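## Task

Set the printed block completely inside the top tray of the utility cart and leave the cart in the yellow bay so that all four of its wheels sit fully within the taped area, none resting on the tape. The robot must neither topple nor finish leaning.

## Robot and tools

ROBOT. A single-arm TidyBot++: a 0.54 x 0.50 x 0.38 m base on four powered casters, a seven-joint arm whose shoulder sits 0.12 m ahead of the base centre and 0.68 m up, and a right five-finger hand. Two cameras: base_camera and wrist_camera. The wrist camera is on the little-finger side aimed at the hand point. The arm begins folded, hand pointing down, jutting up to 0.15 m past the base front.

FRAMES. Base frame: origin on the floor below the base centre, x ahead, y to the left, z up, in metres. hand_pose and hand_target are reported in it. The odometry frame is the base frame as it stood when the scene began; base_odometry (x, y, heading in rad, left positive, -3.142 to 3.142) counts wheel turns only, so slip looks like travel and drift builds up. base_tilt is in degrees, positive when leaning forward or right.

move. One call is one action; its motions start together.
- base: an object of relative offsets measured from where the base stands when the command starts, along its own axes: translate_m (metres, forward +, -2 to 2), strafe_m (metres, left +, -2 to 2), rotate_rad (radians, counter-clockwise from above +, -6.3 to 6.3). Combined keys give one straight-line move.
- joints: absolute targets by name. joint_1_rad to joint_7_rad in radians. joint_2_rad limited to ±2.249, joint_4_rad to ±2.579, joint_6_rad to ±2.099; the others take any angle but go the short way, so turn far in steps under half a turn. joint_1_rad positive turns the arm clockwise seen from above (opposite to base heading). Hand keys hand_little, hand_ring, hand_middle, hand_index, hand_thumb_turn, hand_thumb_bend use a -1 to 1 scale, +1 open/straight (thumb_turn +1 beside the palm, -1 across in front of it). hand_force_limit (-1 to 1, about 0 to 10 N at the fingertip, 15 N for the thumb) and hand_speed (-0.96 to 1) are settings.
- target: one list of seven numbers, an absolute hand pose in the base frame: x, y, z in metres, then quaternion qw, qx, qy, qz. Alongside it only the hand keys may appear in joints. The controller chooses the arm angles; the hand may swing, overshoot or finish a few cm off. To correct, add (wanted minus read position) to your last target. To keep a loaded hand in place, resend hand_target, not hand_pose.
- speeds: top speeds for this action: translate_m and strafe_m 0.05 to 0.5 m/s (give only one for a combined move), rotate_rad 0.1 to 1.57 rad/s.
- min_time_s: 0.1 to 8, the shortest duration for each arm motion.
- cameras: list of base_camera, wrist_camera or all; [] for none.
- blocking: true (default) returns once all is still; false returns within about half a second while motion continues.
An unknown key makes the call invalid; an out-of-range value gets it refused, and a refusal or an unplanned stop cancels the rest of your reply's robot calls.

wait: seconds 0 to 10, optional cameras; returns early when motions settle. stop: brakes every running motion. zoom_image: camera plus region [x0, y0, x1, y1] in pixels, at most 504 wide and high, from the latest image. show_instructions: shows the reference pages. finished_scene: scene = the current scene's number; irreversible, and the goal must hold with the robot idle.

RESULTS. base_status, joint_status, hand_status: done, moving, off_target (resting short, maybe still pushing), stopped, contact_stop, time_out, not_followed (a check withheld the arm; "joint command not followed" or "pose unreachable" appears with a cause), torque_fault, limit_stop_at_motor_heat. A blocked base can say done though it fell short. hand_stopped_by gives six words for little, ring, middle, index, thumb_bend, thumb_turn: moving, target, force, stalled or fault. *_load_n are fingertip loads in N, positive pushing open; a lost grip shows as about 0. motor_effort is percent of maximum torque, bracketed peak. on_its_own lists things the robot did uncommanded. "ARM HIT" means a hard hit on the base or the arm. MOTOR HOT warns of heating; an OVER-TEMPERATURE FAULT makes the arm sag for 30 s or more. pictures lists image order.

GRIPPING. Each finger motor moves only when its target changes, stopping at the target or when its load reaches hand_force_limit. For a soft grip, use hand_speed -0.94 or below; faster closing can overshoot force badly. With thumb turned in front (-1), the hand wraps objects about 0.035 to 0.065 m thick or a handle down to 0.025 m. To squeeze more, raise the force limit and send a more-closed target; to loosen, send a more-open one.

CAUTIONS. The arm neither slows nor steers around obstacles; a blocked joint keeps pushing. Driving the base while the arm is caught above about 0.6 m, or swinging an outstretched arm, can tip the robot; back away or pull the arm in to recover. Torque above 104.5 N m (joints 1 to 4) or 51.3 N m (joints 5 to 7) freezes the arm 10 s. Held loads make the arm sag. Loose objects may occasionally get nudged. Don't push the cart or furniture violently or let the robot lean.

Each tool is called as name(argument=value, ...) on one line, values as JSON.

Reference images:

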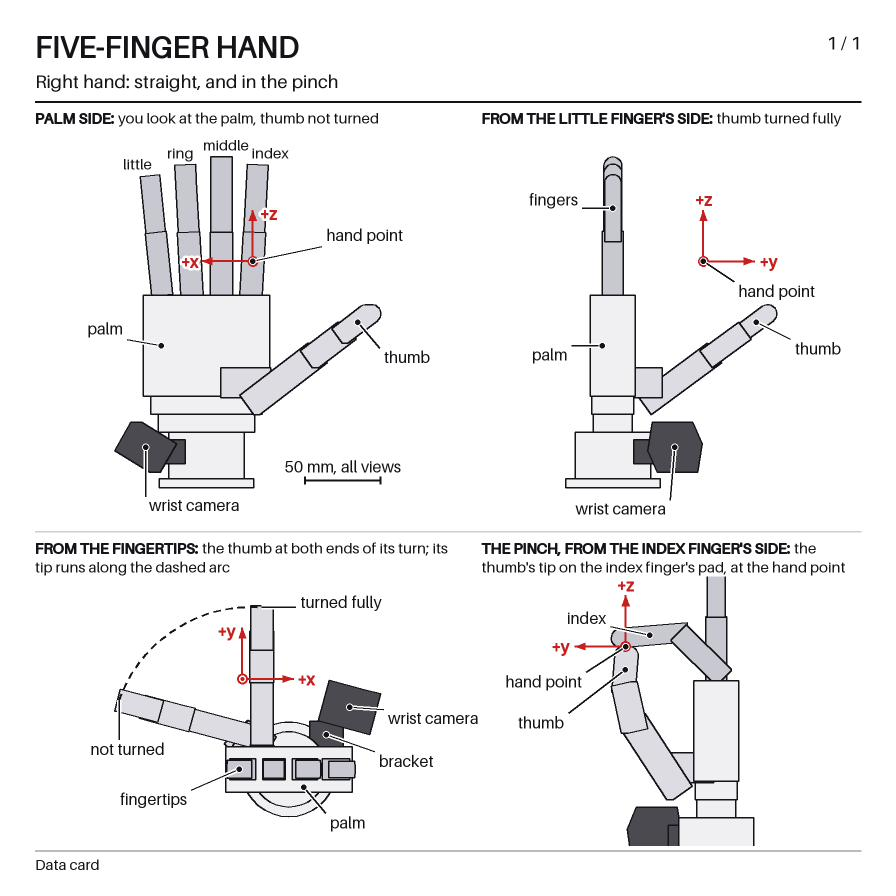

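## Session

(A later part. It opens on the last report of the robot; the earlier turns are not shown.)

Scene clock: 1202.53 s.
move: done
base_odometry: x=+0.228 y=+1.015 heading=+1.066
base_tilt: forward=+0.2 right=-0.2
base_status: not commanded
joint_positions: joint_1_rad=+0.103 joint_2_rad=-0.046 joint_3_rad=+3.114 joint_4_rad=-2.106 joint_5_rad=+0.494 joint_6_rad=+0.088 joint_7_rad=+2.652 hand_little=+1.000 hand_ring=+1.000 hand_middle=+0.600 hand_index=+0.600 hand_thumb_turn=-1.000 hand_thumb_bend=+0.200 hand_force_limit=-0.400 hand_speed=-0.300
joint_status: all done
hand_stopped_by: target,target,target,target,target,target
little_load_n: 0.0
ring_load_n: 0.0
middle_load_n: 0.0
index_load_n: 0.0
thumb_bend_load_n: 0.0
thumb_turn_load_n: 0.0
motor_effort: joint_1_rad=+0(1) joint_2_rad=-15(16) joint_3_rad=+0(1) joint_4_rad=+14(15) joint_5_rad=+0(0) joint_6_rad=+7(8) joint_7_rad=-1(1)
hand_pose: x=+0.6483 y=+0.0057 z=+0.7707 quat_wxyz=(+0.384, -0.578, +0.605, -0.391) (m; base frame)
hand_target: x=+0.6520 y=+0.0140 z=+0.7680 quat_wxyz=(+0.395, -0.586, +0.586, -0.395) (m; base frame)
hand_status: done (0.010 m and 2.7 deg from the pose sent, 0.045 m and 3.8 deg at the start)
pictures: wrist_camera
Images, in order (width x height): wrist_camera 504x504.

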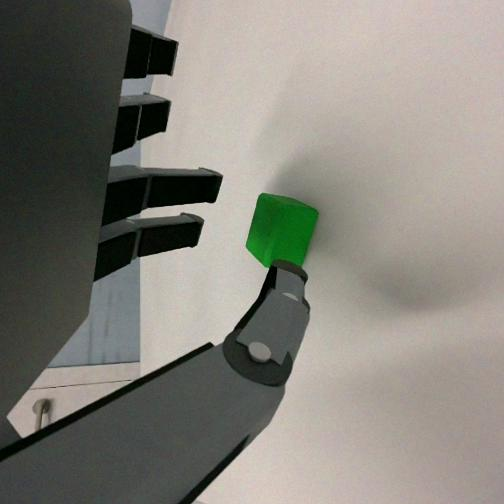

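move(target=[0.657, -0.008, 0.762, -0.3954, 0.5862, -0.5862, 0.3954], min_time_s=1.5, cameras=["wrist_camera"])

zoom_image(camera="wrist_camera", region=[170, 160, 370, 340])

Scene clock: 1211.27 s.
move: done
base_odometry: x=+0.228 y=+1.015 heading=+1.066
base_tilt: forward=+0.2 right=-0.2
base_status: not commanded
joint_positions: joint_1_rad=+0.084 joint_2_rad=-0.023 joint_3_rad=+3.206 joint_4_rad=-2.106 joint_5_rad=+0.677 joint_6_rad=+0.145 joint_7_rad=+2.560 hand_little=+1.000 hand_ring=+1.000 hand_middle=+0.600 hand_index=+0.600 hand_thumb_turn=-1.000 hand_thumb_bend=+0.200 hand_force_limit=-0.400 hand_speed=-0.300
joint_status: not commanded
hand_stopped_by: target,target,target,target,target,target
little_load_n: 0.0
ring_load_n: 0.0
middle_load_n: 0.0
index_load_n: 0.0
thumb_bend_load_n: 0.0
thumb_turn_load_n: 0.0
motor_effort: joint_1_rad=+1(1) joint_2_rad=-16(16) joint_3_rad=+0(1) joint_4_rad=+14(14) joint_5_rad=+0(0) joint_6_rad=+7(8) joint_7_rad=+0(1)
hand_pose: x=+0.6554 y=-0.0243 z=+0.7669 quat_wxyz=(+0.371, -0.589, +0.589, -0.411) (m; base frame)
hand_target: x=+0.6570 y=-0.0080 z=+0.7620 quat_wxyz=(+0.395, -0.586, +0.586, -0.395) (m; base frame)
hand_status: done (0.017 m and 3.3 deg from the pose sent, 0.018 m and 2.7 deg at the start)
pictures: wrist_camera
Images, in order (width x height): wrist_camera 504x504.

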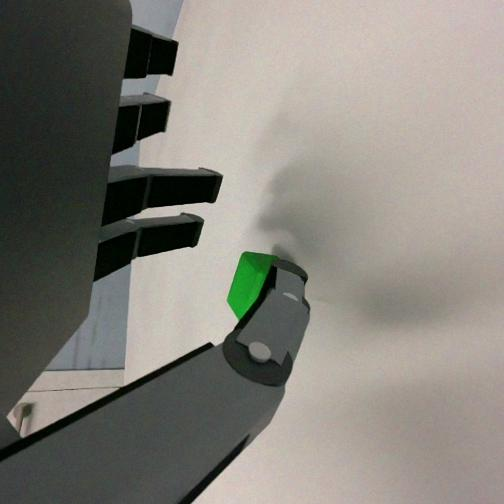

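Scaled by 2.520 from the camera's 504x504 image, which has a finer 720x720 frame.

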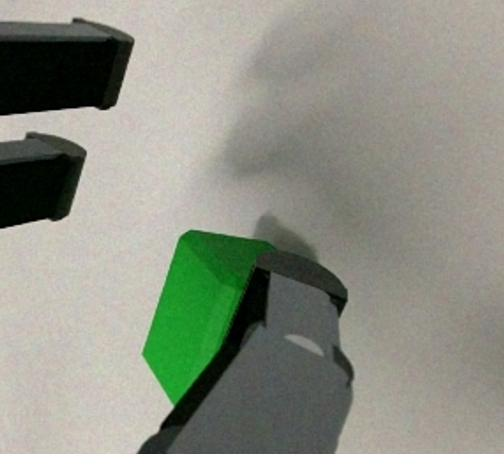

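move(base={"strafe_m":0.015}, speeds={"strafe_m":0.05}, cameras=["wrist_camera"])

zoom_image(camera="wrist_camera", region=[170, 160, 370, 340])

Scene clock: 1217.60 s.
move: done
base_odometry: x=+0.215 y=+1.022 heading=+1.066
base_tilt: forward=+0.2 right=-0.2
base_status: done
joint_positions: joint_1_rad=+0.080 joint_2_rad=-0.022 joint_3_rad=+3.209 joint_4_rad=-2.106 joint_5_rad=+0.678 joint_6_rad=+0.147 joint_7_rad=+2.559 hand_little=+1.000 hand_ring=+1.000 hand_middle=+0.600 hand_index=+0.600 hand_thumb_turn=-1.000 hand_thumb_bend=+0.200 hand_force_limit=-0.400 hand_speed=-0.300
joint_status: not commanded
hand_stopped_by: target,target,target,target,target,target
little_load_n: 0.0
ring_load_n: 0.0
middle_load_n: 0.0
index_load_n: 0.0
thumb_bend_load_n: 0.0
thumb_turn_load_n: 0.0
motor_effort: joint_1_rad=+0(2) joint_2_rad=-15(16) joint_3_rad=+1(2) joint_4_rad=+14(14) joint_5_rad=+0(1) joint_6_rad=+7(7) joint_7_rad=-1(1)
hand_pose: x=+0.6557 y=-0.0232 z=+0.7667 quat_wxyz=(+0.372, -0.590, +0.588, -0.410) (m; base frame)
hand_target: x=+0.6570 y=-0.0080 z=+0.7620 quat_wxyz=(+0.395, -0.586, +0.586, -0.395) (m; base frame)
hand_status: not commanded
pictures: wrist_camera
Images, in order (width x height): wrist_camera 504x504.

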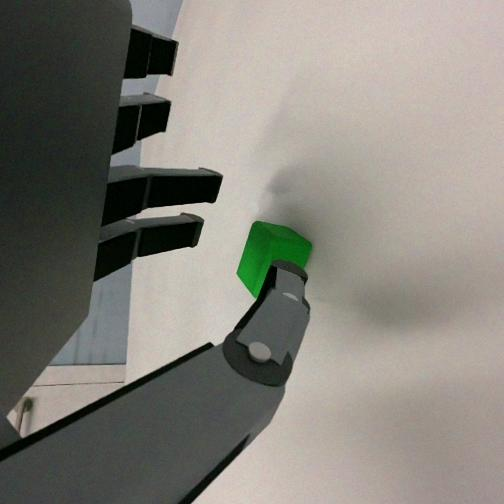

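Scaled by 2.520 from the camera's 504x504 image, which has a finer 720x720 frame.

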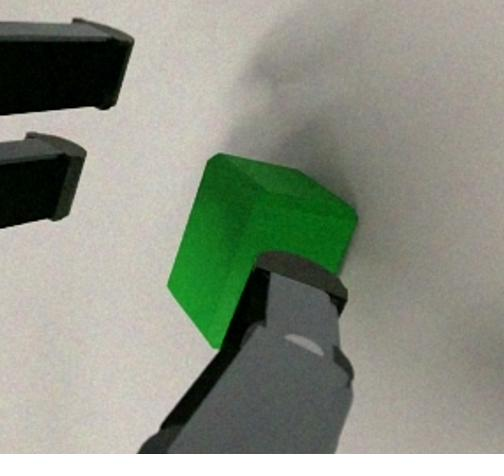

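move(target=[0.657, -0.008, 0.755, -0.3954, 0.5862, -0.5862, 0.3954], base={"translate_m":-0.004,"strafe_m":0.003}, speeds={"strafe_m":0.05}, min_time_s=1.5, cameras=["wrist_camera"])

zoom_image(camera="wrist_camera", region=[170, 160, 370, 340])

Scene clock: 1246.70 s.
move: done
base_odometry: x=+0.211 y=+1.020 heading=+1.066
base_tilt: forward=+0.2 right=-0.2
base_status: done
joint_positions: joint_1_rad=+0.079 joint_2_rad=-0.013 joint_3_rad=+3.210 joint_4_rad=-2.122 joint_5_rad=+0.678 joint_6_rad=+0.166 joint_7_rad=+2.559 hand_little=+1.000 hand_ring=+1.000 hand_middle=+0.600 hand_index=+0.600 hand_thumb_turn=-1.000 hand_thumb_bend=+0.200 hand_force_limit=-0.400 hand_speed=-0.300
joint_status: not commanded
hand_stopped_by: target,target,target,target,target,target
little_load_n: 0.0
ring_load_n: 0.0
middle_load_n: 0.0
index_load_n: -0.5
thumb_bend_load_n: 0.0
thumb_turn_load_n: 0.0
motor_effort: joint_1_rad=+0(2) joint_2_rad=-16(18) joint_3_rad=+0(2) joint_4_rad=+14(14) joint_5_rad=+0(1) joint_6_rad=+7(7) joint_7_rad=+0(1)
hand_pose: x=+0.6538 y=-0.0191 z=+0.7576 quat_wxyz=(+0.374, -0.593, +0.588, -0.404) (m; base frame)
hand_target: x=+0.6570 y=-0.0080 z=+0.7550 quat_wxyz=(+0.395, -0.586, +0.586, -0.395) (m; base frame)
hand_status: done (0.012 m and 2.8 deg from the pose sent, 0.019 m and 3.2 deg at the start)
pictures: wrist_camera
Images, in order (width x height): wrist_camera 504x504.

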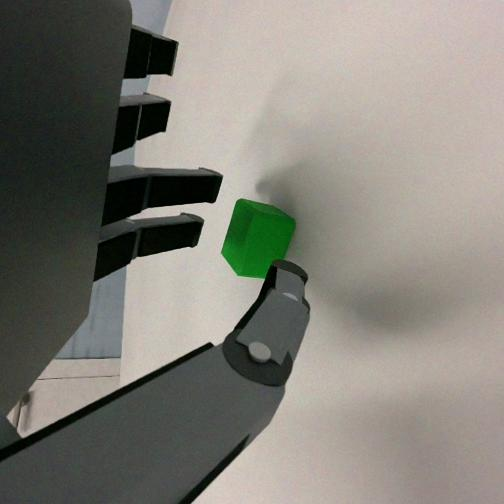

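Scaled by 2.520 from the camera's 504x504 image, which has a finer 720x720 frame.

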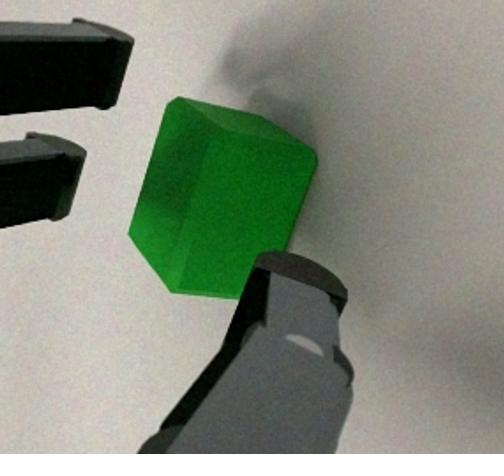

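move(base={"strafe_m":-0.004}, speeds={"strafe_m":0.05})

move(joints={"hand_force_limit":-0.5,"hand_speed":-0.9,"hand_index":0.25,"hand_middle":0.25}, cameras=["wrist_camera"])

zoom_image(camera="wrist_camera", region=[170, 160, 370, 340])

Scene clock: 1258.90 s.
move: done
base_odometry: x=+0.214 y=+1.018 heading=+1.066
base_tilt: forward=+0.1 right=-0.2
base_status: done
joint_positions: joint_1_rad=+0.078 joint_2_rad=-0.012 joint_3_rad=+3.213 joint_4_rad=-2.122 joint_5_rad=+0.678 joint_6_rad=+0.168 joint_7_rad=+2.559 hand_little=+1.000 hand_ring=+1.000 hand_middle=+0.600 hand_index=+0.600 hand_thumb_turn=-1.000 hand_thumb_bend=+0.200 hand_force_limit=-0.400 hand_speed=-0.300
joint_status: not commanded
hand_stopped_by: target,target,target,target,target,target
little_load_n: -0.5
ring_load_n: -0.5
middle_load_n: 0.0
index_load_n: 0.0
thumb_bend_load_n: 0.0
thumb_turn_load_n: 0.0
motor_effort: joint_1_rad=+0(2) joint_2_rad=-16(17) joint_3_rad=+0(2) joint_4_rad=+14(14) joint_5_rad=+0(1) joint_6_rad=+7(7) joint_7_rad=+0(1)
hand_pose: x=+0.6541 y=-0.0193 z=+0.7572 quat_wxyz=(+0.374, -0.593, +0.588, -0.404) (m; base frame)
hand_target: x=+0.6570 y=-0.0080 z=+0.7550 quat_wxyz=(+0.395, -0.586, +0.586, -0.395) (m; base frame)
hand_status: not commanded
pictures: none

Scene clock: 1260.63 s.
move: done
base_odometry: x=+0.214 y=+1.018 heading=+1.066
base_tilt: forward=+0.1 right=-0.2
base_status: not commanded
joint_positions: joint_1_rad=+0.078 joint_2_rad=-0.012 joint_3_rad=+3.213 joint_4_rad=-2.122 joint_5_rad=+0.678 joint_6_rad=+0.173 joint_7_rad=+2.559 hand_little=+1.000 hand_ring=+1.000 hand_middle=+0.250 hand_index=+0.250 hand_thumb_turn=-1.000 hand_thumb_bend=+0.200 hand_force_limit=-0.500 hand_speed=-0.900
joint_status: all done
hand_stopped_by: target,target,target,target,target,target
little_load_n: 0.0
ring_load_n: 0.0
middle_load_n: 0.0
index_load_n: 0.5
thumb_bend_load_n: 0.0
thumb_turn_load_n: 0.0
motor_effort: joint_1_rad=+0(1) joint_2_rad=-16(16) joint_3_rad=+0(1) joint_4_rad=+13(14) joint_5_rad=+0(1) joint_6_rad=+6(7) joint_7_rad=+0(1)
hand_pose: x=+0.6548 y=-0.0183 z=+0.7583 quat_wxyz=(+0.376, -0.593, +0.587, -0.404) (m; base frame)
hand_target: x=+0.6570 y=-0.0080 z=+0.7550 quat_wxyz=(+0.395, -0.586, +0.586, -0.395) (m; base frame)
hand_status: not commanded
pictures: wrist_camera
Images, in order (width x height): wrist_camera 504x504.

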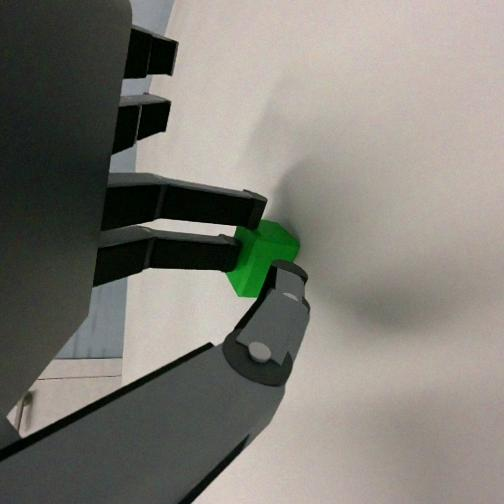

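Scaled by 2.520 from the camera's 504x504 image, which has a finer 720x720 frame.

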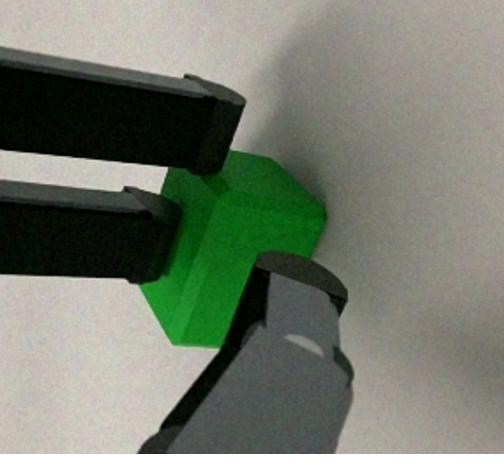

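move(joints={"hand_index":0.05,"hand_middle":0.05}, cameras=["wrist_camera"])

zoom_image(camera="wrist_camera", region=[170, 160, 370, 340])

Scene clock: 1269.90 s.
move: done
base_odometry: x=+0.214 y=+1.018 heading=+1.066
base_tilt: forward=+0.1 right=-0.2
base_status: not commanded
joint_positions: joint_1_rad=+0.078 joint_2_rad=-0.012 joint_3_rad=+3.213 joint_4_rad=-2.122 joint_5_rad=+0.678 joint_6_rad=+0.183 joint_7_rad=+2.559 hand_little=+1.000 hand_ring=+1.000 hand_middle=+0.050 hand_index=+0.050 hand_thumb_turn=-1.000 hand_thumb_bend=+0.200 hand_force_limit=-0.500 hand_speed=-0.900
joint_status: all done
hand_stopped_by: target,target,target,target,target,target
little_load_n: 0.0
ring_load_n: 0.0
middle_load_n: 0.0
index_load_n: 0.5
thumb_bend_load_n: 0.0
thumb_turn_load_n: 0.0
motor_effort: joint_1_rad=+0(1) joint_2_rad=-14(15) joint_3_rad=+0(0) joint_4_rad=+11(13) joint_5_rad=+0(1) joint_6_rad=+5(6) joint_7_rad=+0(1)
hand_pose: x=+0.6562 y=-0.0165 z=+0.7606 quat_wxyz=(+0.380, -0.592, +0.584, -0.405) (m; base frame)
hand_target: x=+0.6570 y=-0.0080 z=+0.7550 quat_wxyz=(+0.395, -0.586, +0.586, -0.395) (m; base frame)
hand_status: not commanded
pictures: wrist_camera
Images, in order (width x height): wrist_camera 504x504.

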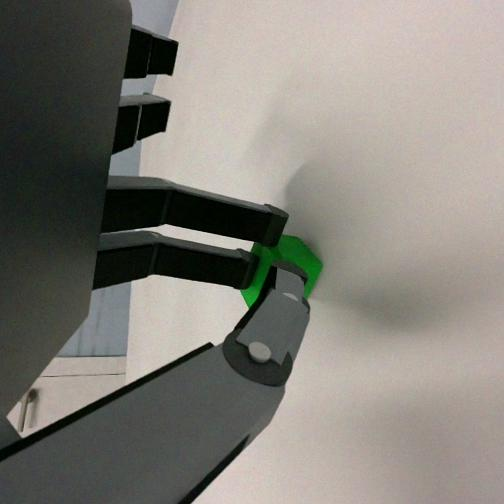

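Scaled by 2.520 from the camera's 504x504 image, which has a finer 720x720 frame.

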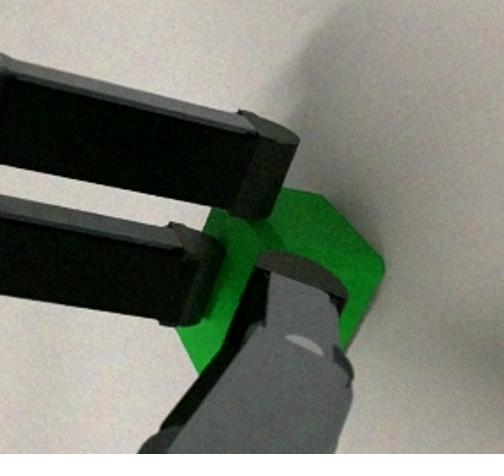

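move(joints={"hand_speed":-0.5,"hand_index":0.6,"hand_middle":0.6})

move(base={"translate_m":0.008}, speeds={"translate_m":0.05}, cameras=["wrist_camera"])

zoom_image(camera="wrist_camera", region=[170, 160, 370, 340])

Scene clock: 1295.17 s.
move: done
base_odometry: x=+0.214 y=+1.018 heading=+1.066
base_tilt: forward=+0.1 right=-0.2
base_status: not commanded
joint_positions: joint_1_rad=+0.078 joint_2_rad=-0.008 joint_3_rad=+3.213 joint_4_rad=-2.128 joint_5_rad=+0.678 joint_6_rad=+0.183 joint_7_rad=+2.559 hand_little=+1.000 hand_ring=+1.000 hand_middle=+0.600 hand_index=+0.600 hand_thumb_turn=-1.000 hand_thumb_bend=+0.200 hand_force_limit=-0.500 hand_speed=-0.500
joint_status: all done
hand_stopped_by: target,target,target,target,target,target
little_load_n: 0.0
ring_load_n: 0.0
middle_load_n: 0.0
index_load_n: 0.0
thumb_bend_load_n: 0.0
thumb_turn_load_n: 0.0
motor_effort: joint_1_rad=+0(1) joint_2_rad=-16(17) joint_3_rad=+0(0) joint_4_rad=+14(14) joint_5_rad=+0(1) joint_6_rad=+7(7) joint_7_rad=-1(1)
hand_pose: x=+0.6545 y=-0.0162 z=+0.7556 quat_wxyz=(+0.378, -0.594, +0.586, -0.402) (m; base frame)
hand_target: x=+0.6570 y=-0.0080 z=+0.7550 quat_wxyz=(+0.395, -0.586, +0.586, -0.395) (m; base frame)
hand_status: not commanded
pictures: none

Scene clock: 1295.80 s.
move: done
base_odometry: x=+0.218 y=+1.025 heading=+1.066
base_tilt: forward=+0.1 right=-0.2
base_status: done
joint_positions: joint_1_rad=+0.077 joint_2_rad=-0.003 joint_3_rad=+3.213 joint_4_rad=-2.128 joint_5_rad=+0.678 joint_6_rad=+0.183 joint_7_rad=+2.559 hand_little=+1.000 hand_ring=+1.000 hand_middle=+0.600 hand_index=+0.600 hand_thumb_turn=-1.000 hand_thumb_bend=+0.200 hand_force_limit=-0.500 hand_speed=-0.500
joint_status: not commanded
hand_stopped_by: target,target,target,target,target,target
little_load_n: 0.0
ring_load_n: 0.0
middle_load_n: 0.0
index_load_n: -0.5
thumb_bend_load_n: 0.0
thumb_turn_load_n: 0.0
motor_effort: joint_1_rad=+1(1) joint_2_rad=-16(19) joint_3_rad=+0(1) joint_4_rad=+14(14) joint_5_rad=-1(1) joint_6_rad=+7(7) joint_7_rad=+0(1)
hand_pose: x=+0.6549 y=-0.0162 z=+0.7525 quat_wxyz=(+0.376, -0.595, +0.587, -0.400) (m; base frame)
hand_target: x=+0.6570 y=-0.0080 z=+0.7550 quat_wxyz=(+0.395, -0.586, +0.586, -0.395) (m; base frame)
hand_status: not commanded
pictures: wrist_camera
Images, in order (width x height): wrist_camera 504x504.

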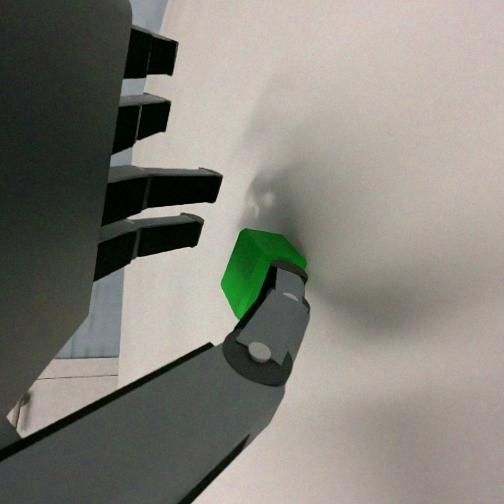

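Scaled by 2.520 from the camera's 504x504 image, which has a finer 720x720 frame.

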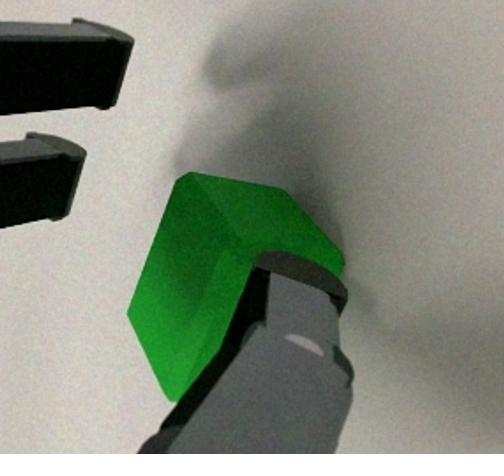

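move(joints={"hand_speed":0,"hand_index":0.3,"hand_middle":0.3}, target=[0.645, -0.008, 0.80, -0.3954, 0.5862, -0.5862, 0.3954], min_time_s=1.5, cameras=["wrist_camera"])

zoom_image(camera="wrist_camera", region=[170, 140, 410, 360])

Scene clock: 1329.00 s.
move: done
base_odometry: x=+0.218 y=+1.025 heading=+1.066
base_tilt: forward=+0.1 right=-0.2
base_status: not commanded
joint_positions: joint_1_rad=-0.064 joint_2_rad=-0.069 joint_3_rad=+3.338 joint_4_rad=-2.078 joint_5_rad=+1.386 joint_6_rad=+0.179 joint_7_rad=+1.855 hand_little=+1.000 hand_ring=+1.000 hand_middle=+0.300 hand_index=+0.300 hand_thumb_turn=-1.000 hand_thumb_bend=+0.200 hand_force_limit=-0.500 hand_speed=+0.000
joint_status: all done
hand_stopped_by: target,target,target,target,target,target
little_load_n: 0.0
ring_load_n: 0.5
middle_load_n: 0.0
index_load_n: 0.0
thumb_bend_load_n: 0.0
thumb_turn_load_n: 0.0
motor_effort: joint_1_rad=+0(1) joint_2_rad=-15(17) joint_3_rad=+0(1) joint_4_rad=+14(14) joint_5_rad=-1(1) joint_6_rad=+3(7) joint_7_rad=+0(1)
hand_pose: x=+0.6458 y=+0.0114 z=+0.7872 quat_wxyz=(+0.403, -0.609, +0.568, -0.380) (m; base frame)
hand_target: x=+0.6450 y=-0.0080 z=+0.8000 quat_wxyz=(+0.395, -0.586, +0.586, -0.395) (m; base frame)
hand_status: done (0.023 m and 3.9 deg from the pose sent, 0.049 m and 2.5 deg at the start)
pictures: wrist_camera
Images, in order (width x height): wrist_camera 504x504.

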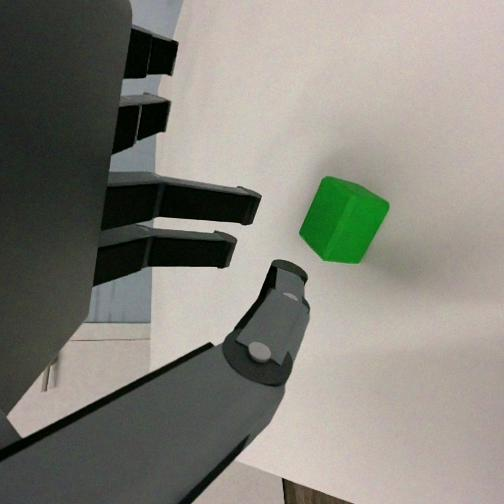

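Scaled by 2.100 from the camera's 504x504 image, which has a finer 720x720 frame.

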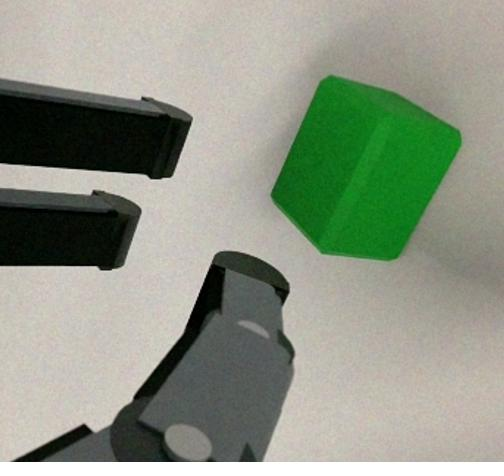

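move(target=[0.672, -0.015, 0.775, -0.3954, 0.5862, -0.5862, 0.3954], min_time_s=1.5, cameras=["wrist_camera"])

zoom_image(camera="wrist_camera", region=[170, 140, 410, 360])

Scene clock: 1400.80 s.
move: done
base_odometry: x=+0.218 y=+1.025 heading=+1.066
base_tilt: forward=+0.2 right=-0.2
base_status: not commanded
joint_positions: joint_1_rad=+0.067 joint_2_rad=-0.001 joint_3_rad=+3.248 joint_4_rad=-2.073 joint_5_rad=+1.004 joint_6_rad=+0.179 joint_7_rad=+2.184 hand_little=+1.000 hand_ring=+1.000 hand_middle=+0.300 hand_index=+0.300 hand_thumb_turn=-1.000 hand_thumb_bend=+0.200 hand_force_limit=-0.500 hand_speed=+0.000
joint_status: not commanded
hand_stopped_by: target,target,target,target,target,target
little_load_n: 0.0
ring_load_n: 0.0
middle_load_n: 0.0
index_load_n: 0.0
thumb_bend_load_n: 0.0
thumb_turn_load_n: 0.0
motor_effort: joint_1_rad=+1(1) joint_2_rad=-16(17) joint_3_rad=+0(1) joint_4_rad=+14(15) joint_5_rad=-1(1) joint_6_rad=+5(6) joint_7_rad=+0(2)
hand_pose: x=+0.6654 y=-0.0165 z=+0.7714 quat_wxyz=(+0.394, -0.579, +0.599, -0.388) (m; base frame)
hand_target: x=+0.6720 y=-0.0150 z=+0.7750 quat_wxyz=(+0.395, -0.586, +0.586, -0.395) (m; base frame)
hand_status: done (0.008 m and 1.9 deg from the pose sent, 0.039 m and 3.9 deg at the start)
pictures: wrist_camera
Images, in order (width x height): wrist_camera 504x504.

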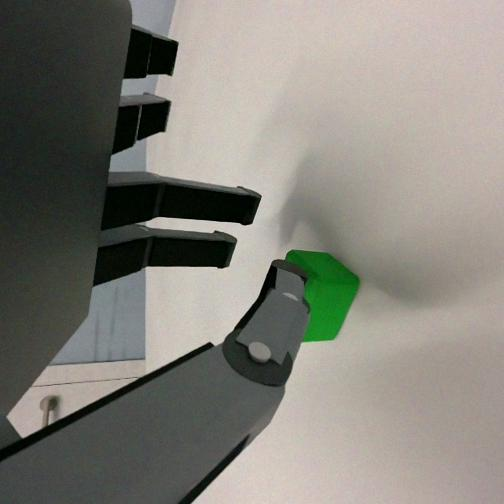

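Scaled by 2.100 from the camera's 504x504 image, which has a finer 720x720 frame.

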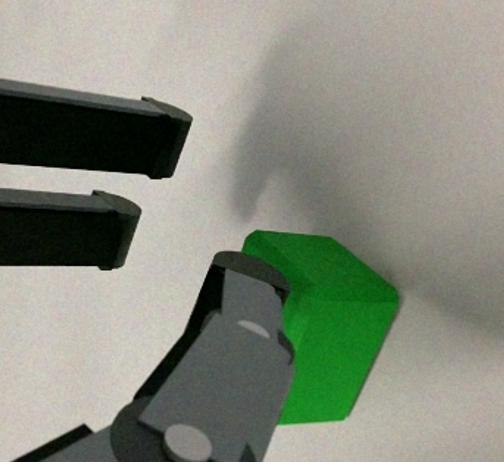

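move(base={"translate_m":-0.006,"strafe_m":0.02}, speeds={"strafe_m":0.05})

move(target=[0.672, -0.015, 0.764, -0.3954, 0.5862, -0.5862, 0.3954], min_time_s=1, cameras=["wrist_camera"])

zoom_image(camera="wrist_camera", region=[170, 140, 410, 360])

Scene clock: 1445.13 s.
move: done
base_odometry: x=+0.197 y=+1.029 heading=+1.066
base_tilt: forward=+0.1 right=-0.2
base_status: done
joint_positions: joint_1_rad=+0.070 joint_2_rad=+0.000 joint_3_rad=+3.244 joint_4_rad=-2.072 joint_5_rad=+1.004 joint_6_rad=+0.179 joint_7_rad=+2.185 hand_little=+1.000 hand_ring=+1.000 hand_middle=+0.300 hand_index=+0.300 hand_thumb_turn=-1.000 hand_thumb_bend=+0.200 hand_force_limit=-0.500 hand_speed=+0.000
joint_status: not commanded
hand_stopped_by: target,target,target,target,target,target
little_load_n: 0.0
ring_load_n: 0.0
middle_load_n: 0.0
index_load_n: 0.0
thumb_bend_load_n: 0.0
thumb_turn_load_n: 0.0
motor_effort: joint_1_rad=+0(1) joint_2_rad=-17(18) joint_3_rad=+0(1) joint_4_rad=+14(14) joint_5_rad=+0(1) joint_6_rad=+5(6) joint_7_rad=+0(1)
hand_pose: x=+0.6658 y=-0.0164 z=+0.7711 quat_wxyz=(+0.394, -0.579, +0.599, -0.388) (m; base frame)
hand_target: x=+0.6720 y=-0.0150 z=+0.7750 quat_wxyz=(+0.395, -0.586, +0.586, -0.395) (m; base frame)
hand_status: not commanded
pictures: none

Scene clock: 1446.43 s.
move: done
base_odometry: x=+0.197 y=+1.029 heading=+1.066
base_tilt: forward=+0.2 right=-0.2
base_status: not commanded
joint_positions: joint_1_rad=+0.070 joint_2_rad=+0.012 joint_3_rad=+3.244 joint_4_rad=-2.072 joint_5_rad=+0.861 joint_6_rad=+0.179 joint_7_rad=+2.330 hand_little=+1.000 hand_ring=+1.000 hand_middle=+0.300 hand_index=+0.300 hand_thumb_turn=-1.000 hand_thumb_bend=+0.200 hand_force_limit=-0.500 hand_speed=+0.000
joint_status: not commanded
hand_stopped_by: target,target,target,target,target,target
little_load_n: 0.0
ring_load_n: 0.0
middle_load_n: 0.0
index_load_n: 0.0
thumb_bend_load_n: 0.0
thumb_turn_load_n: 0.0
motor_effort: joint_1_rad=+0(1) joint_2_rad=-17(17) joint_3_rad=+0(1) joint_4_rad=+14(14) joint_5_rad=+0(1) joint_6_rad=+6(6) joint_7_rad=+0(1)
hand_pose: x=+0.6706 y=-0.0221 z=+0.7700 quat_wxyz=(+0.391, -0.576, +0.599, -0.396) (m; base frame)
hand_target: x=+0.6720 y=-0.0150 z=+0.7640 quat_wxyz=(+0.395, -0.586, +0.586, -0.395) (m; base frame)
hand_status: done (0.009 m and 2.0 deg from the pose sent, 0.010 m and 1.9 deg at the start)
pictures: wrist_camera
Images, in order (width x height): wrist_camera 504x504.

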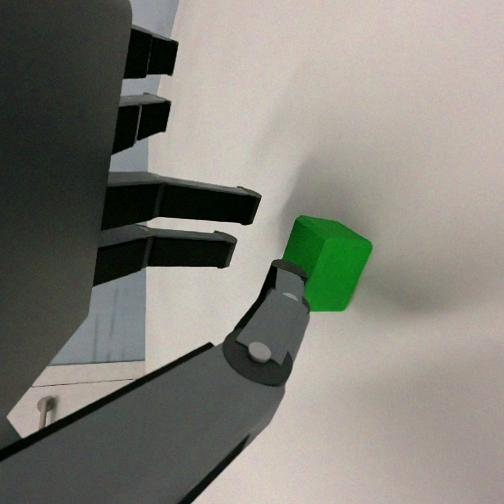

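Scaled by 2.100 from the camera's 504x504 image, which has a finer 720x720 frame.

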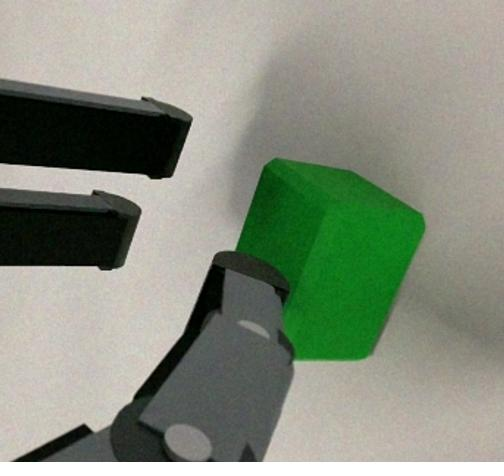

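move(base={"translate_m":-0.007,"strafe_m":0.002}, speeds={"strafe_m":0.05})

move(target=[0.670, -0.015, 0.748, -0.3954, 0.5862, -0.5862, 0.3954], min_time_s=1, cameras=["wrist_camera"])

zoom_image(camera="wrist_camera", region=[170, 140, 410, 360])

Scene clock: 1460.93 s.
move: done
base_odometry: x=+0.192 y=+1.024 heading=+1.066
base_tilt: forward=+0.2 right=-0.2
base_status: done
joint_positions: joint_1_rad=+0.071 joint_2_rad=+0.017 joint_3_rad=+3.244 joint_4_rad=-2.072 joint_5_rad=+0.860 joint_6_rad=+0.179 joint_7_rad=+2.331 hand_little=+1.000 hand_ring=+1.000 hand_middle=+0.300 hand_index=+0.300 hand_thumb_turn=-1.000 hand_thumb_bend=+0.200 hand_force_limit=-0.500 hand_speed=+0.000
joint_status: not commanded
hand_stopped_by: target,target,target,target,target,target
little_load_n: 0.0
ring_load_n: 0.0
middle_load_n: 0.0
index_load_n: 0.0
thumb_bend_load_n: 0.0
thumb_turn_load_n: 0.0
motor_effort: joint_1_rad=+0(2) joint_2_rad=-17(19) joint_3_rad=+0(1) joint_4_rad=+14(15) joint_5_rad=-1(1) joint_6_rad=+6(7) joint_7_rad=+0(1)
hand_pose: x=+0.6710 y=-0.0222 z=+0.7669 quat_wxyz=(+0.389, -0.577, +0.601, -0.394) (m; base frame)
hand_target: x=+0.6720 y=-0.0150 z=+0.7640 quat_wxyz=(+0.395, -0.586, +0.586, -0.395) (m; base frame)
hand_status: not commanded
pictures: none

Scene clock: 1462.23 s.
move: done
base_odometry: x=+0.192 y=+1.024 heading=+1.066
base_tilt: forward=+0.2 right=-0.2
base_status: not commanded
joint_positions: joint_1_rad=+0.071 joint_2_rad=+0.031 joint_3_rad=+3.244 joint_4_rad=-2.105 joint_5_rad=+0.712 joint_6_rad=+0.199 joint_7_rad=+2.483 hand_little=+1.000 hand_ring=+1.000 hand_middle=+0.300 hand_index=+0.300 hand_thumb_turn=-1.000 hand_thumb_bend=+0.200 hand_force_limit=-0.500 hand_speed=+0.000
joint_status: not commanded
hand_stopped_by: target,target,target,target,target,target
little_load_n: 0.0
ring_load_n: 0.0
middle_load_n: 0.0
index_load_n: 0.0
thumb_bend_load_n: 0.0
thumb_turn_load_n: 0.0
motor_effort: joint_1_rad=+1(1) joint_2_rad=-17(18) joint_3_rad=+0(1) joint_4_rad=+14(14) joint_5_rad=-1(1) joint_6_rad=+7(7) joint_7_rad=-1(1)
hand_pose: x=+0.6670 y=-0.0235 z=+0.7503 quat_wxyz=(+0.383, -0.579, +0.604, -0.392) (m; base frame)
hand_target: x=+0.6700 y=-0.0150 z=+0.7480 quat_wxyz=(+0.395, -0.586, +0.586, -0.395) (m; base frame)
hand_status: done (0.009 m and 2.6 deg from the pose sent, 0.020 m and 2.1 deg at the start)
pictures: wrist_camera
Images, in order (width x height): wrist_camera 504x504.

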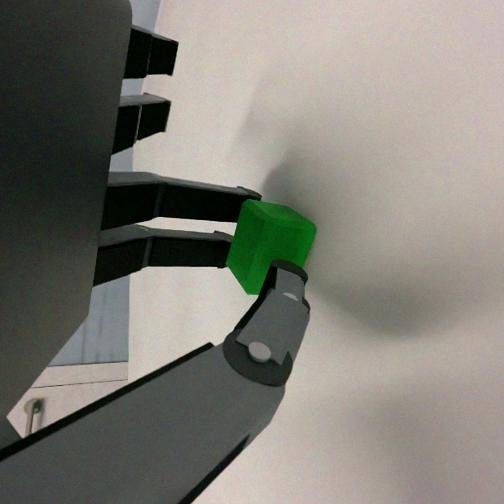

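Scaled by 2.100 from the camera's 504x504 image, which has a finer 720x720 frame.

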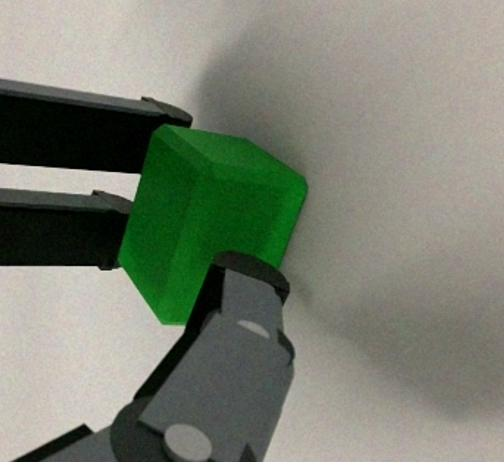

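move(target=[0.670, -0.015, 0.738, -0.3954, 0.5862, -0.5862, 0.3954], min_time_s=1, cameras=["wrist_camera"])

zoom_image(camera="wrist_camera", region=[170, 140, 410, 360])

Scene clock: 1466.83 s.
move: done
base_odometry: x=+0.192 y=+1.024 heading=+1.066
base_tilt: forward=+0.1 right=-0.2
base_status: not commanded
joint_positions: joint_1_rad=+0.066 joint_2_rad=+0.046 joint_3_rad=+3.249 joint_4_rad=-2.127 joint_5_rad=+0.644 joint_6_rad=+0.231 joint_7_rad=+2.553 hand_little=+1.000 hand_ring=+1.000 hand_middle=+0.300 hand_index=+0.300 hand_thumb_turn=-1.000 hand_thumb_bend=+0.200 hand_force_limit=-0.500 hand_speed=+0.000
joint_status: not commanded
hand_stopped_by: target,target,target,target,target,target
little_load_n: 0.0
ring_load_n: 0.0
middle_load_n: 0.0
index_load_n: 0.0
thumb_bend_load_n: 0.5
thumb_turn_load_n: 0.0
motor_effort: joint_1_rad=+1(1) joint_2_rad=-17(18) joint_3_rad=+0(1) joint_4_rad=+13(14) joint_5_rad=-1(1) joint_6_rad=+7(7) joint_7_rad=-1(1)
hand_pose: x=+0.6667 y=-0.0208 z=+0.7399 quat_wxyz=(+0.385, -0.581, +0.603, -0.389) (m; base frame)
hand_target: x=+0.6700 y=-0.0150 z=+0.7380 quat_wxyz=(+0.395, -0.586, +0.586, -0.395) (m; base frame)
hand_status: done (0.007 m and 2.5 deg from the pose sent, 0.015 m and 2.6 deg at the start)
pictures: wrist_camera
Images, in order (width x height): wrist_camera 504x504.

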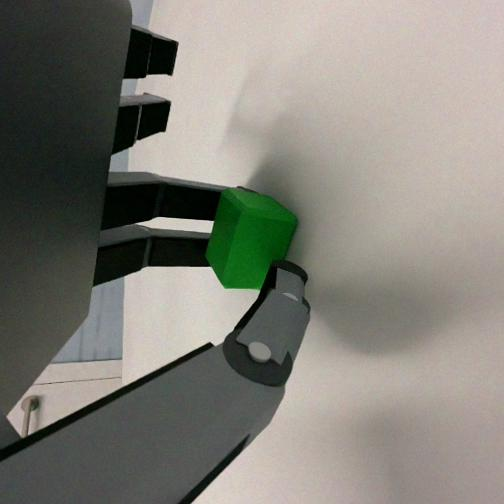

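Scaled by 2.100 from the camera's 504x504 image, which has a finer 720x720 frame.

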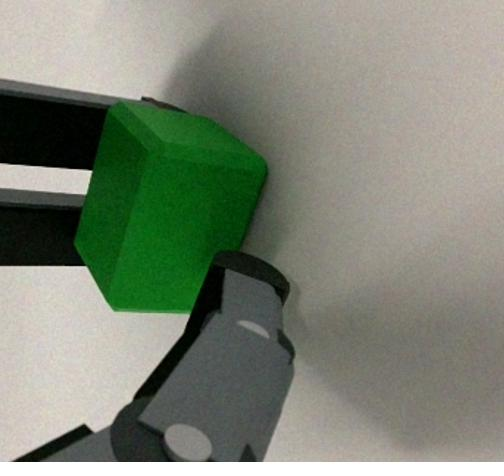

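move(joints={"hand_force_limit":-0.4,"hand_speed":-0.9,"hand_index":-0.05,"hand_middle":-0.05}, cameras=["wrist_camera"])

zoom_image(camera="wrist_camera", region=[170, 140, 410, 360])

Scene clock: 1474.03 s.
move: off_target
base_odometry: x=+0.192 y=+1.024 heading=+1.066
base_tilt: forward=+0.2 right=-0.2
base_status: not commanded
joint_positions: joint_1_rad=+0.066 joint_2_rad=+0.046 joint_3_rad=+3.249 joint_4_rad=-2.127 joint_5_rad=+0.641 joint_6_rad=+0.244 joint_7_rad=+2.554 hand_little=+1.000 hand_ring=+1.000 hand_middle=+0.097 hand_index=+0.088 hand_thumb_turn=-1.000 hand_thumb_bend=+0.201 hand_force_limit=-0.400 hand_speed=-0.900
joint_status: hand_middle off_target (ended at +0.097, target -0.050); hand_index off_target (ended at +0.088, target -0.050); the others done
hand_stopped_by: target,target,force,force,target,target
little_load_n: 0.0
ring_load_n: 0.0
middle_load_n: 3.5
index_load_n: 4.0
thumb_bend_load_n: 3.0
thumb_turn_load_n: -0.5
motor_effort: joint_1_rad=+0(1) joint_2_rad=-16(18) joint_3_rad=+0(0) joint_4_rad=+12(13) joint_5_rad=+0(1) joint_6_rad=+6(7) joint_7_rad=+0(1)
hand_pose: x=+0.6686 y=-0.0187 z=+0.7431 quat_wxyz=(+0.390, -0.579, +0.600, -0.390) (m; base frame)
hand_target: x=+0.6700 y=-0.0150 z=+0.7380 quat_wxyz=(+0.395, -0.586, +0.586, -0.395) (m; base frame)
hand_status: not commanded
pictures: wrist_camera
Images, in order (width x height): wrist_camera 504x504.

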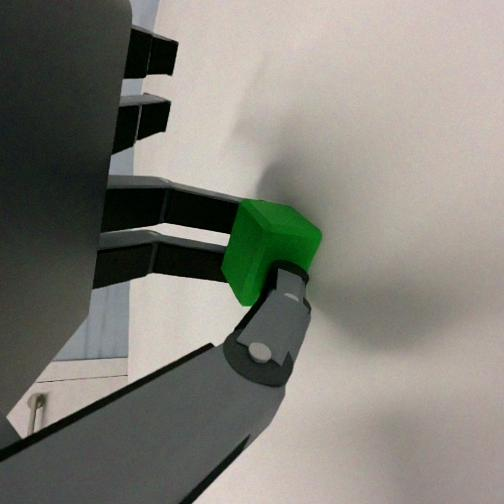

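Scaled by 2.100 from the camera's 504x504 image, which has a finer 720x720 frame.

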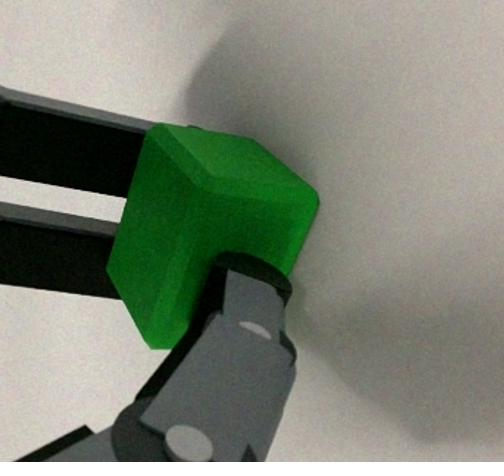

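move(joints={"hand_force_limit":0.1,"hand_speed":-0.9,"hand_index":-0.1,"hand_middle":-0.1})

move(target=[0.670, -0.015, 0.775, -0.3954, 0.5862, -0.5862, 0.3954], min_time_s=2, cameras=["wrist_camera"])

Scene clock: 1478.43 s.
move: off_target
base_odometry: x=+0.192 y=+1.024 heading=+1.066
base_tilt: forward=+0.1 right=-0.2
base_status: not commanded
joint_positions: joint_1_rad=+0.066 joint_2_rad=+0.046 joint_3_rad=+3.249 joint_4_rad=-2.127 joint_5_rad=+0.641 joint_6_rad=+0.244 joint_7_rad=+2.554 hand_little=+1.000 hand_ring=+1.000 hand_middle=+0.090 hand_index=+0.081 hand_thumb_turn=-1.000 hand_thumb_bend=+0.201 hand_force_limit=+0.100 hand_speed=-0.900
joint_status: hand_middle off_target (ended at +0.090, target -0.100); hand_index off_target (ended at +0.081, target -0.100); the others done
hand_stopped_by: target,target,force,force,target,target
little_load_n: 0.0
ring_load_n: 0.0
middle_load_n: 5.5
index_load_n: 6.0
thumb_bend_load_n: 5.0
thumb_turn_load_n: 0.0
motor_effort: joint_1_rad=+0(1) joint_2_rad=-15(16) joint_3_rad=+0(0) joint_4_rad=+12(12) joint_5_rad=+0(1) joint_6_rad=+6(6) joint_7_rad=+0(1)
hand_pose: x=+0.6686 y=-0.0187 z=+0.7432 quat_wxyz=(+0.390, -0.579, +0.600, -0.390) (m; base frame)
hand_target: x=+0.6700 y=-0.0150 z=+0.7380 quat_wxyz=(+0.395, -0.586, +0.586, -0.395) (m; base frame)
hand_status: not commanded
pictures: none

Scene clock: 1480.73 s.
move: done
base_odometry: x=+0.192 y=+1.024 heading=+1.066
base_tilt: forward=+0.2 right=-0.2
base_status: not commanded
joint_positions: joint_1_rad=+0.066 joint_2_rad=+0.034 joint_3_rad=+3.248 joint_4_rad=-2.077 joint_5_rad=+0.916 joint_6_rad=+0.244 joint_7_rad=+2.327 hand_little=+1.000 hand_ring=+1.000 hand_middle=+0.090 hand_index=+0.081 hand_thumb_turn=-1.000 hand_thumb_bend=+0.202 hand_force_limit=+0.100 hand_speed=-0.900
joint_status: not commanded
hand_stopped_by: target,target,force,force,target,target
little_load_n: 0.0
ring_load_n: 0.0
middle_load_n: 5.5
index_load_n: 5.5
thumb_bend_load_n: 6.0
thumb_turn_load_n: 0.0
motor_effort: joint_1_rad=+0(1) joint_2_rad=-18(18) joint_3_rad=+0(1) joint_4_rad=+14(14) joint_5_rad=-1(1) joint_6_rad=+6(7) joint_7_rad=+0(1)
hand_pose: x=+0.6750 y=-0.0076 z=+0.7642 quat_wxyz=(+0.400, -0.599, +0.573, -0.392) (m; base frame)
hand_target: x=+0.6700 y=-0.0150 z=+0.7750 quat_wxyz=(+0.395, -0.586, +0.586, -0.395) (m; base frame)
hand_status: done (0.014 m and 2.3 deg from the pose sent, 0.032 m and 2.0 deg at the start)
pictures: wrist_camera
Images, in order (width x height): wrist_camera 504x504.

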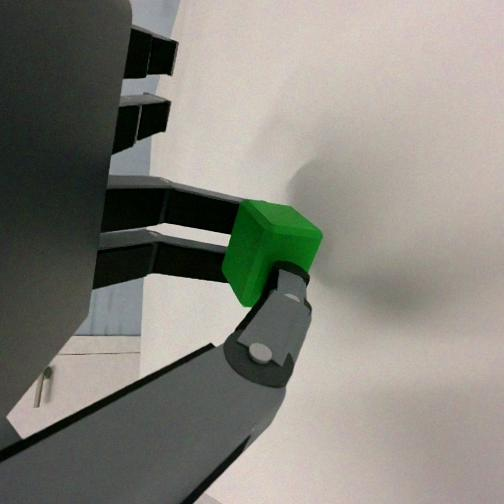

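move(target=[0.65, -0.01, 0.88, -0.3400, 0.6200, -0.6200, 0.3400], min_time_s=3)

move(target=[0.64, 0.0, 1.0, -0.2706, 0.6533, -0.6533, 0.2706], min_time_s=4, cameras=["wrist_camera"])

Scene clock: 1504.30 s.
move: done
base_odometry: x=+0.192 y=+1.024 heading=+1.066
base_tilt: forward=+0.1 right=-0.2
base_status: not commanded
joint_positions: joint_1_rad=+0.282 joint_2_rad=-0.015 joint_3_rad=+3.014 joint_4_rad=-1.616 joint_5_rad=+2.861 joint_6_rad=+0.520 joint_7_rad=+0.345 hand_little=+1.000 hand_ring=+1.000 hand_middle=+0.090 hand_index=+0.081 hand_thumb_turn=-1.000 hand_thumb_bend=+0.202 hand_force_limit=+0.100 hand_speed=-0.900
joint_status: not commanded
hand_stopped_by: target,target,force,force,target,target
little_load_n: 0.0
ring_load_n: 0.0
middle_load_n: 5.5
index_load_n: 6.0
thumb_bend_load_n: 6.0
thumb_turn_load_n: 0.0
motor_effort: joint_1_rad=+0(1) joint_2_rad=-17(18) joint_3_rad=+0(1) joint_4_rad=+15(16) joint_5_rad=-1(2) joint_6_rad=-5(6) joint_7_rad=-1(1)
hand_pose: x=+0.6692 y=-0.0150 z=+0.8779 quat_wxyz=(+0.349, -0.621, +0.605, -0.355) (m; base frame)
hand_target: x=+0.6500 y=-0.0100 z=+0.8800 quat_wxyz=(+0.340, -0.620, +0.620, -0.340) (m; base frame)
hand_status: done (0.020 m and 2.6 deg from the pose sent, 0.119 m and 10.9 deg at the start)
pictures: none

Scene clock: 1509.00 s.
move: done
base_odometry: x=+0.192 y=+1.024 heading=+1.066
base_tilt: forward=+0.1 right=-0.2
base_status: not commanded
joint_positions: joint_1_rad=-0.588 joint_2_rad=+0.231 joint_3_rad=+4.253 joint_4_rad=-0.836 joint_5_rad=+2.665 joint_6_rad=+1.372 joint_7_rad=+0.345 hand_little=+1.000 hand_ring=+1.000 hand_middle=+0.090 hand_index=+0.081 hand_thumb_turn=-1.000 hand_thumb_bend=+0.202 hand_force_limit=+0.100 hand_speed=-0.900
joint_status: not commanded
hand_stopped_by: target,target,force,force,target,target
little_load_n: 0.0
ring_load_n: 0.0
middle_load_n: 5.5
index_load_n: 6.0
thumb_bend_load_n: 6.0
thumb_turn_load_n: 0.0
motor_effort: joint_1_rad=+0(1) joint_2_rad=-18(19) joint_3_rad=+2(3) joint_4_rad=+12(16) joint_5_rad=-1(2) joint_6_rad=-4(6) joint_7_rad=-1(1)
hand_pose: x=+0.6508 y=-0.0263 z=+1.0089 quat_wxyz=(+0.263, -0.655, +0.635, -0.312) (m; base frame)
hand_target: x=+0.6400 y=+0.0000 z=+1.0000 quat_wxyz=(+0.271, -0.653, +0.653, -0.271) (m; base frame)
hand_status: done (0.030 m and 5.3 deg from the pose sent, 0.126 m and 14.8 deg at the start)
pictures: wrist_camera
Images, in order (width x height): wrist_camera 504x504.

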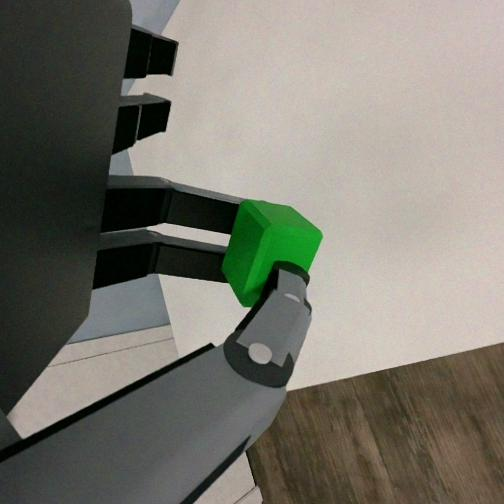

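move(base={"translate_m":-0.813,"strafe_m":0.284}, speeds={"translate_m":0.4})

move(base={"rotate_rad":0.954}, speeds={"rotate_rad":0.8})

move(base={"strafe_m":0.72,"translate_m":0.2}, speeds={"strafe_m":0.35}, cameras=["all"])

Scene clock: 1520.80 s.
move: done
base_odometry: x=-0.450 y=+0.450 heading=+1.066
base_tilt: forward=+0.1 right=-0.2
base_status: done
joint_positions: joint_1_rad=-0.591 joint_2_rad=+0.243 joint_3_rad=+4.254 joint_4_rad=-0.834 joint_5_rad=+2.663 joint_6_rad=+1.376 joint_7_rad=+0.345 hand_little=+1.000 hand_ring=+1.000 hand_middle=+0.090 hand_index=+0.081 hand_thumb_turn=-1.000 hand_thumb_bend=+0.202 hand_force_limit=+0.100 hand_speed=-0.900
joint_status: not commanded
hand_stopped_by: target,target,force,force,target,target
little_load_n: 0.0
ring_load_n: 0.0
middle_load_n: 5.5
index_load_n: 5.5
thumb_bend_load_n: 6.0
thumb_turn_load_n: 0.0
motor_effort: joint_1_rad=+1(2) joint_2_rad=-18(20) joint_3_rad=+3(3) joint_4_rad=+12(13) joint_5_rad=-1(1) joint_6_rad=-5(5) joint_7_rad=+0(1)
hand_pose: x=+0.6533 y=-0.0217 z=+1.0036 quat_wxyz=(+0.258, -0.660, +0.634, -0.309) (m; base frame)
hand_target: x=+0.6400 y=+0.0000 z=+1.0000 quat_wxyz=(+0.271, -0.653, +0.653, -0.271) (m; base frame)
hand_status: not commanded
pictures: none

Scene clock: 1522.80 s.
move: done
base_odometry: x=-0.450 y=+0.450 heading=+2.019
base_tilt: forward=+0.2 right=-0.2
base_status: done
joint_positions: joint_1_rad=-0.601 joint_2_rad=+0.245 joint_3_rad=+4.259 joint_4_rad=-0.834 joint_5_rad=+2.657 joint_6_rad=+1.377 joint_7_rad=+0.345 hand_little=+1.000 hand_ring=+1.000 hand_middle=+0.090 hand_index=+0.081 hand_thumb_turn=-1.000 hand_thumb_bend=+0.202 hand_force_limit=+0.100 hand_speed=-0.900
joint_status: not commanded
hand_stopped_by: target,target,force,force,target,target
little_load_n: 0.0
ring_load_n: 0.0
middle_load_n: 5.5
index_load_n: 5.5
thumb_bend_load_n: 6.0
thumb_turn_load_n: 0.0
motor_effort: joint_1_rad=+0(3) joint_2_rad=-18(20) joint_3_rad=+3(4) joint_4_rad=+12(13) joint_5_rad=-1(2) joint_6_rad=-4(5) joint_7_rad=-1(1)
hand_pose: x=+0.6542 y=-0.0164 z=+1.0037 quat_wxyz=(+0.261, -0.662, +0.632, -0.308) (m; base frame)
hand_target: x=+0.6400 y=+0.0000 z=+1.0000 quat_wxyz=(+0.271, -0.653, +0.653, -0.271) (m; base frame)
hand_status: not commanded
pictures: none

Scene clock: 1526.00 s.
move: done
base_odometry: x=-1.186 y=+0.318 heading=+2.020
base_tilt: forward=+0.2 right=-0.2
base_status: done
joint_positions: joint_1_rad=-0.602 joint_2_rad=+0.247 joint_3_rad=+4.260 joint_4_rad=-0.833 joint_5_rad=+2.656 joint_6_rad=+1.377 joint_7_rad=+0.345 hand_little=+1.000 hand_ring=+1.000 hand_middle=+0.090 hand_index=+0.081 hand_thumb_turn=-1.000 hand_thumb_bend=+0.202 hand_force_limit=+0.100 hand_speed=-0.900
joint_status: not commanded
hand_stopped_by: target,target,force,force,target,target
little_load_n: 0.0
ring_load_n: -0.5
middle_load_n: 5.5
index_load_n: 5.5
thumb_bend_load_n: 6.0
thumb_turn_load_n: 0.0
motor_effort: joint_1_rad=+0(2) joint_2_rad=-18(21) joint_3_rad=+3(4) joint_4_rad=+12(13) joint_5_rad=-1(2) joint_6_rad=-4(5) joint_7_rad=+0(1)
hand_pose: x=+0.6547 y=-0.0160 z=+1.0030 quat_wxyz=(+0.260, -0.662, +0.632, -0.308) (m; base frame)
hand_target: x=+0.6400 y=+0.0000 z=+1.0000 quat_wxyz=(+0.271, -0.653, +0.653, -0.271) (m; base frame)
hand_status: not commanded
pictures: base_camera, wrist_camera
Images, in order (width x height): base_camera 644x364, wrist_camera 504x504.

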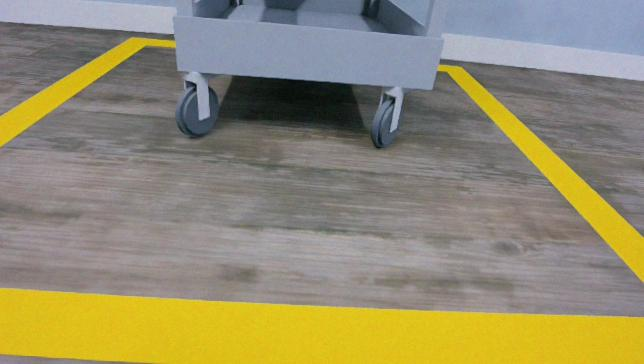

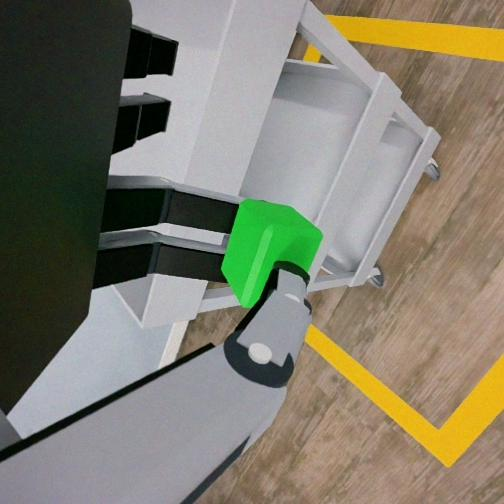

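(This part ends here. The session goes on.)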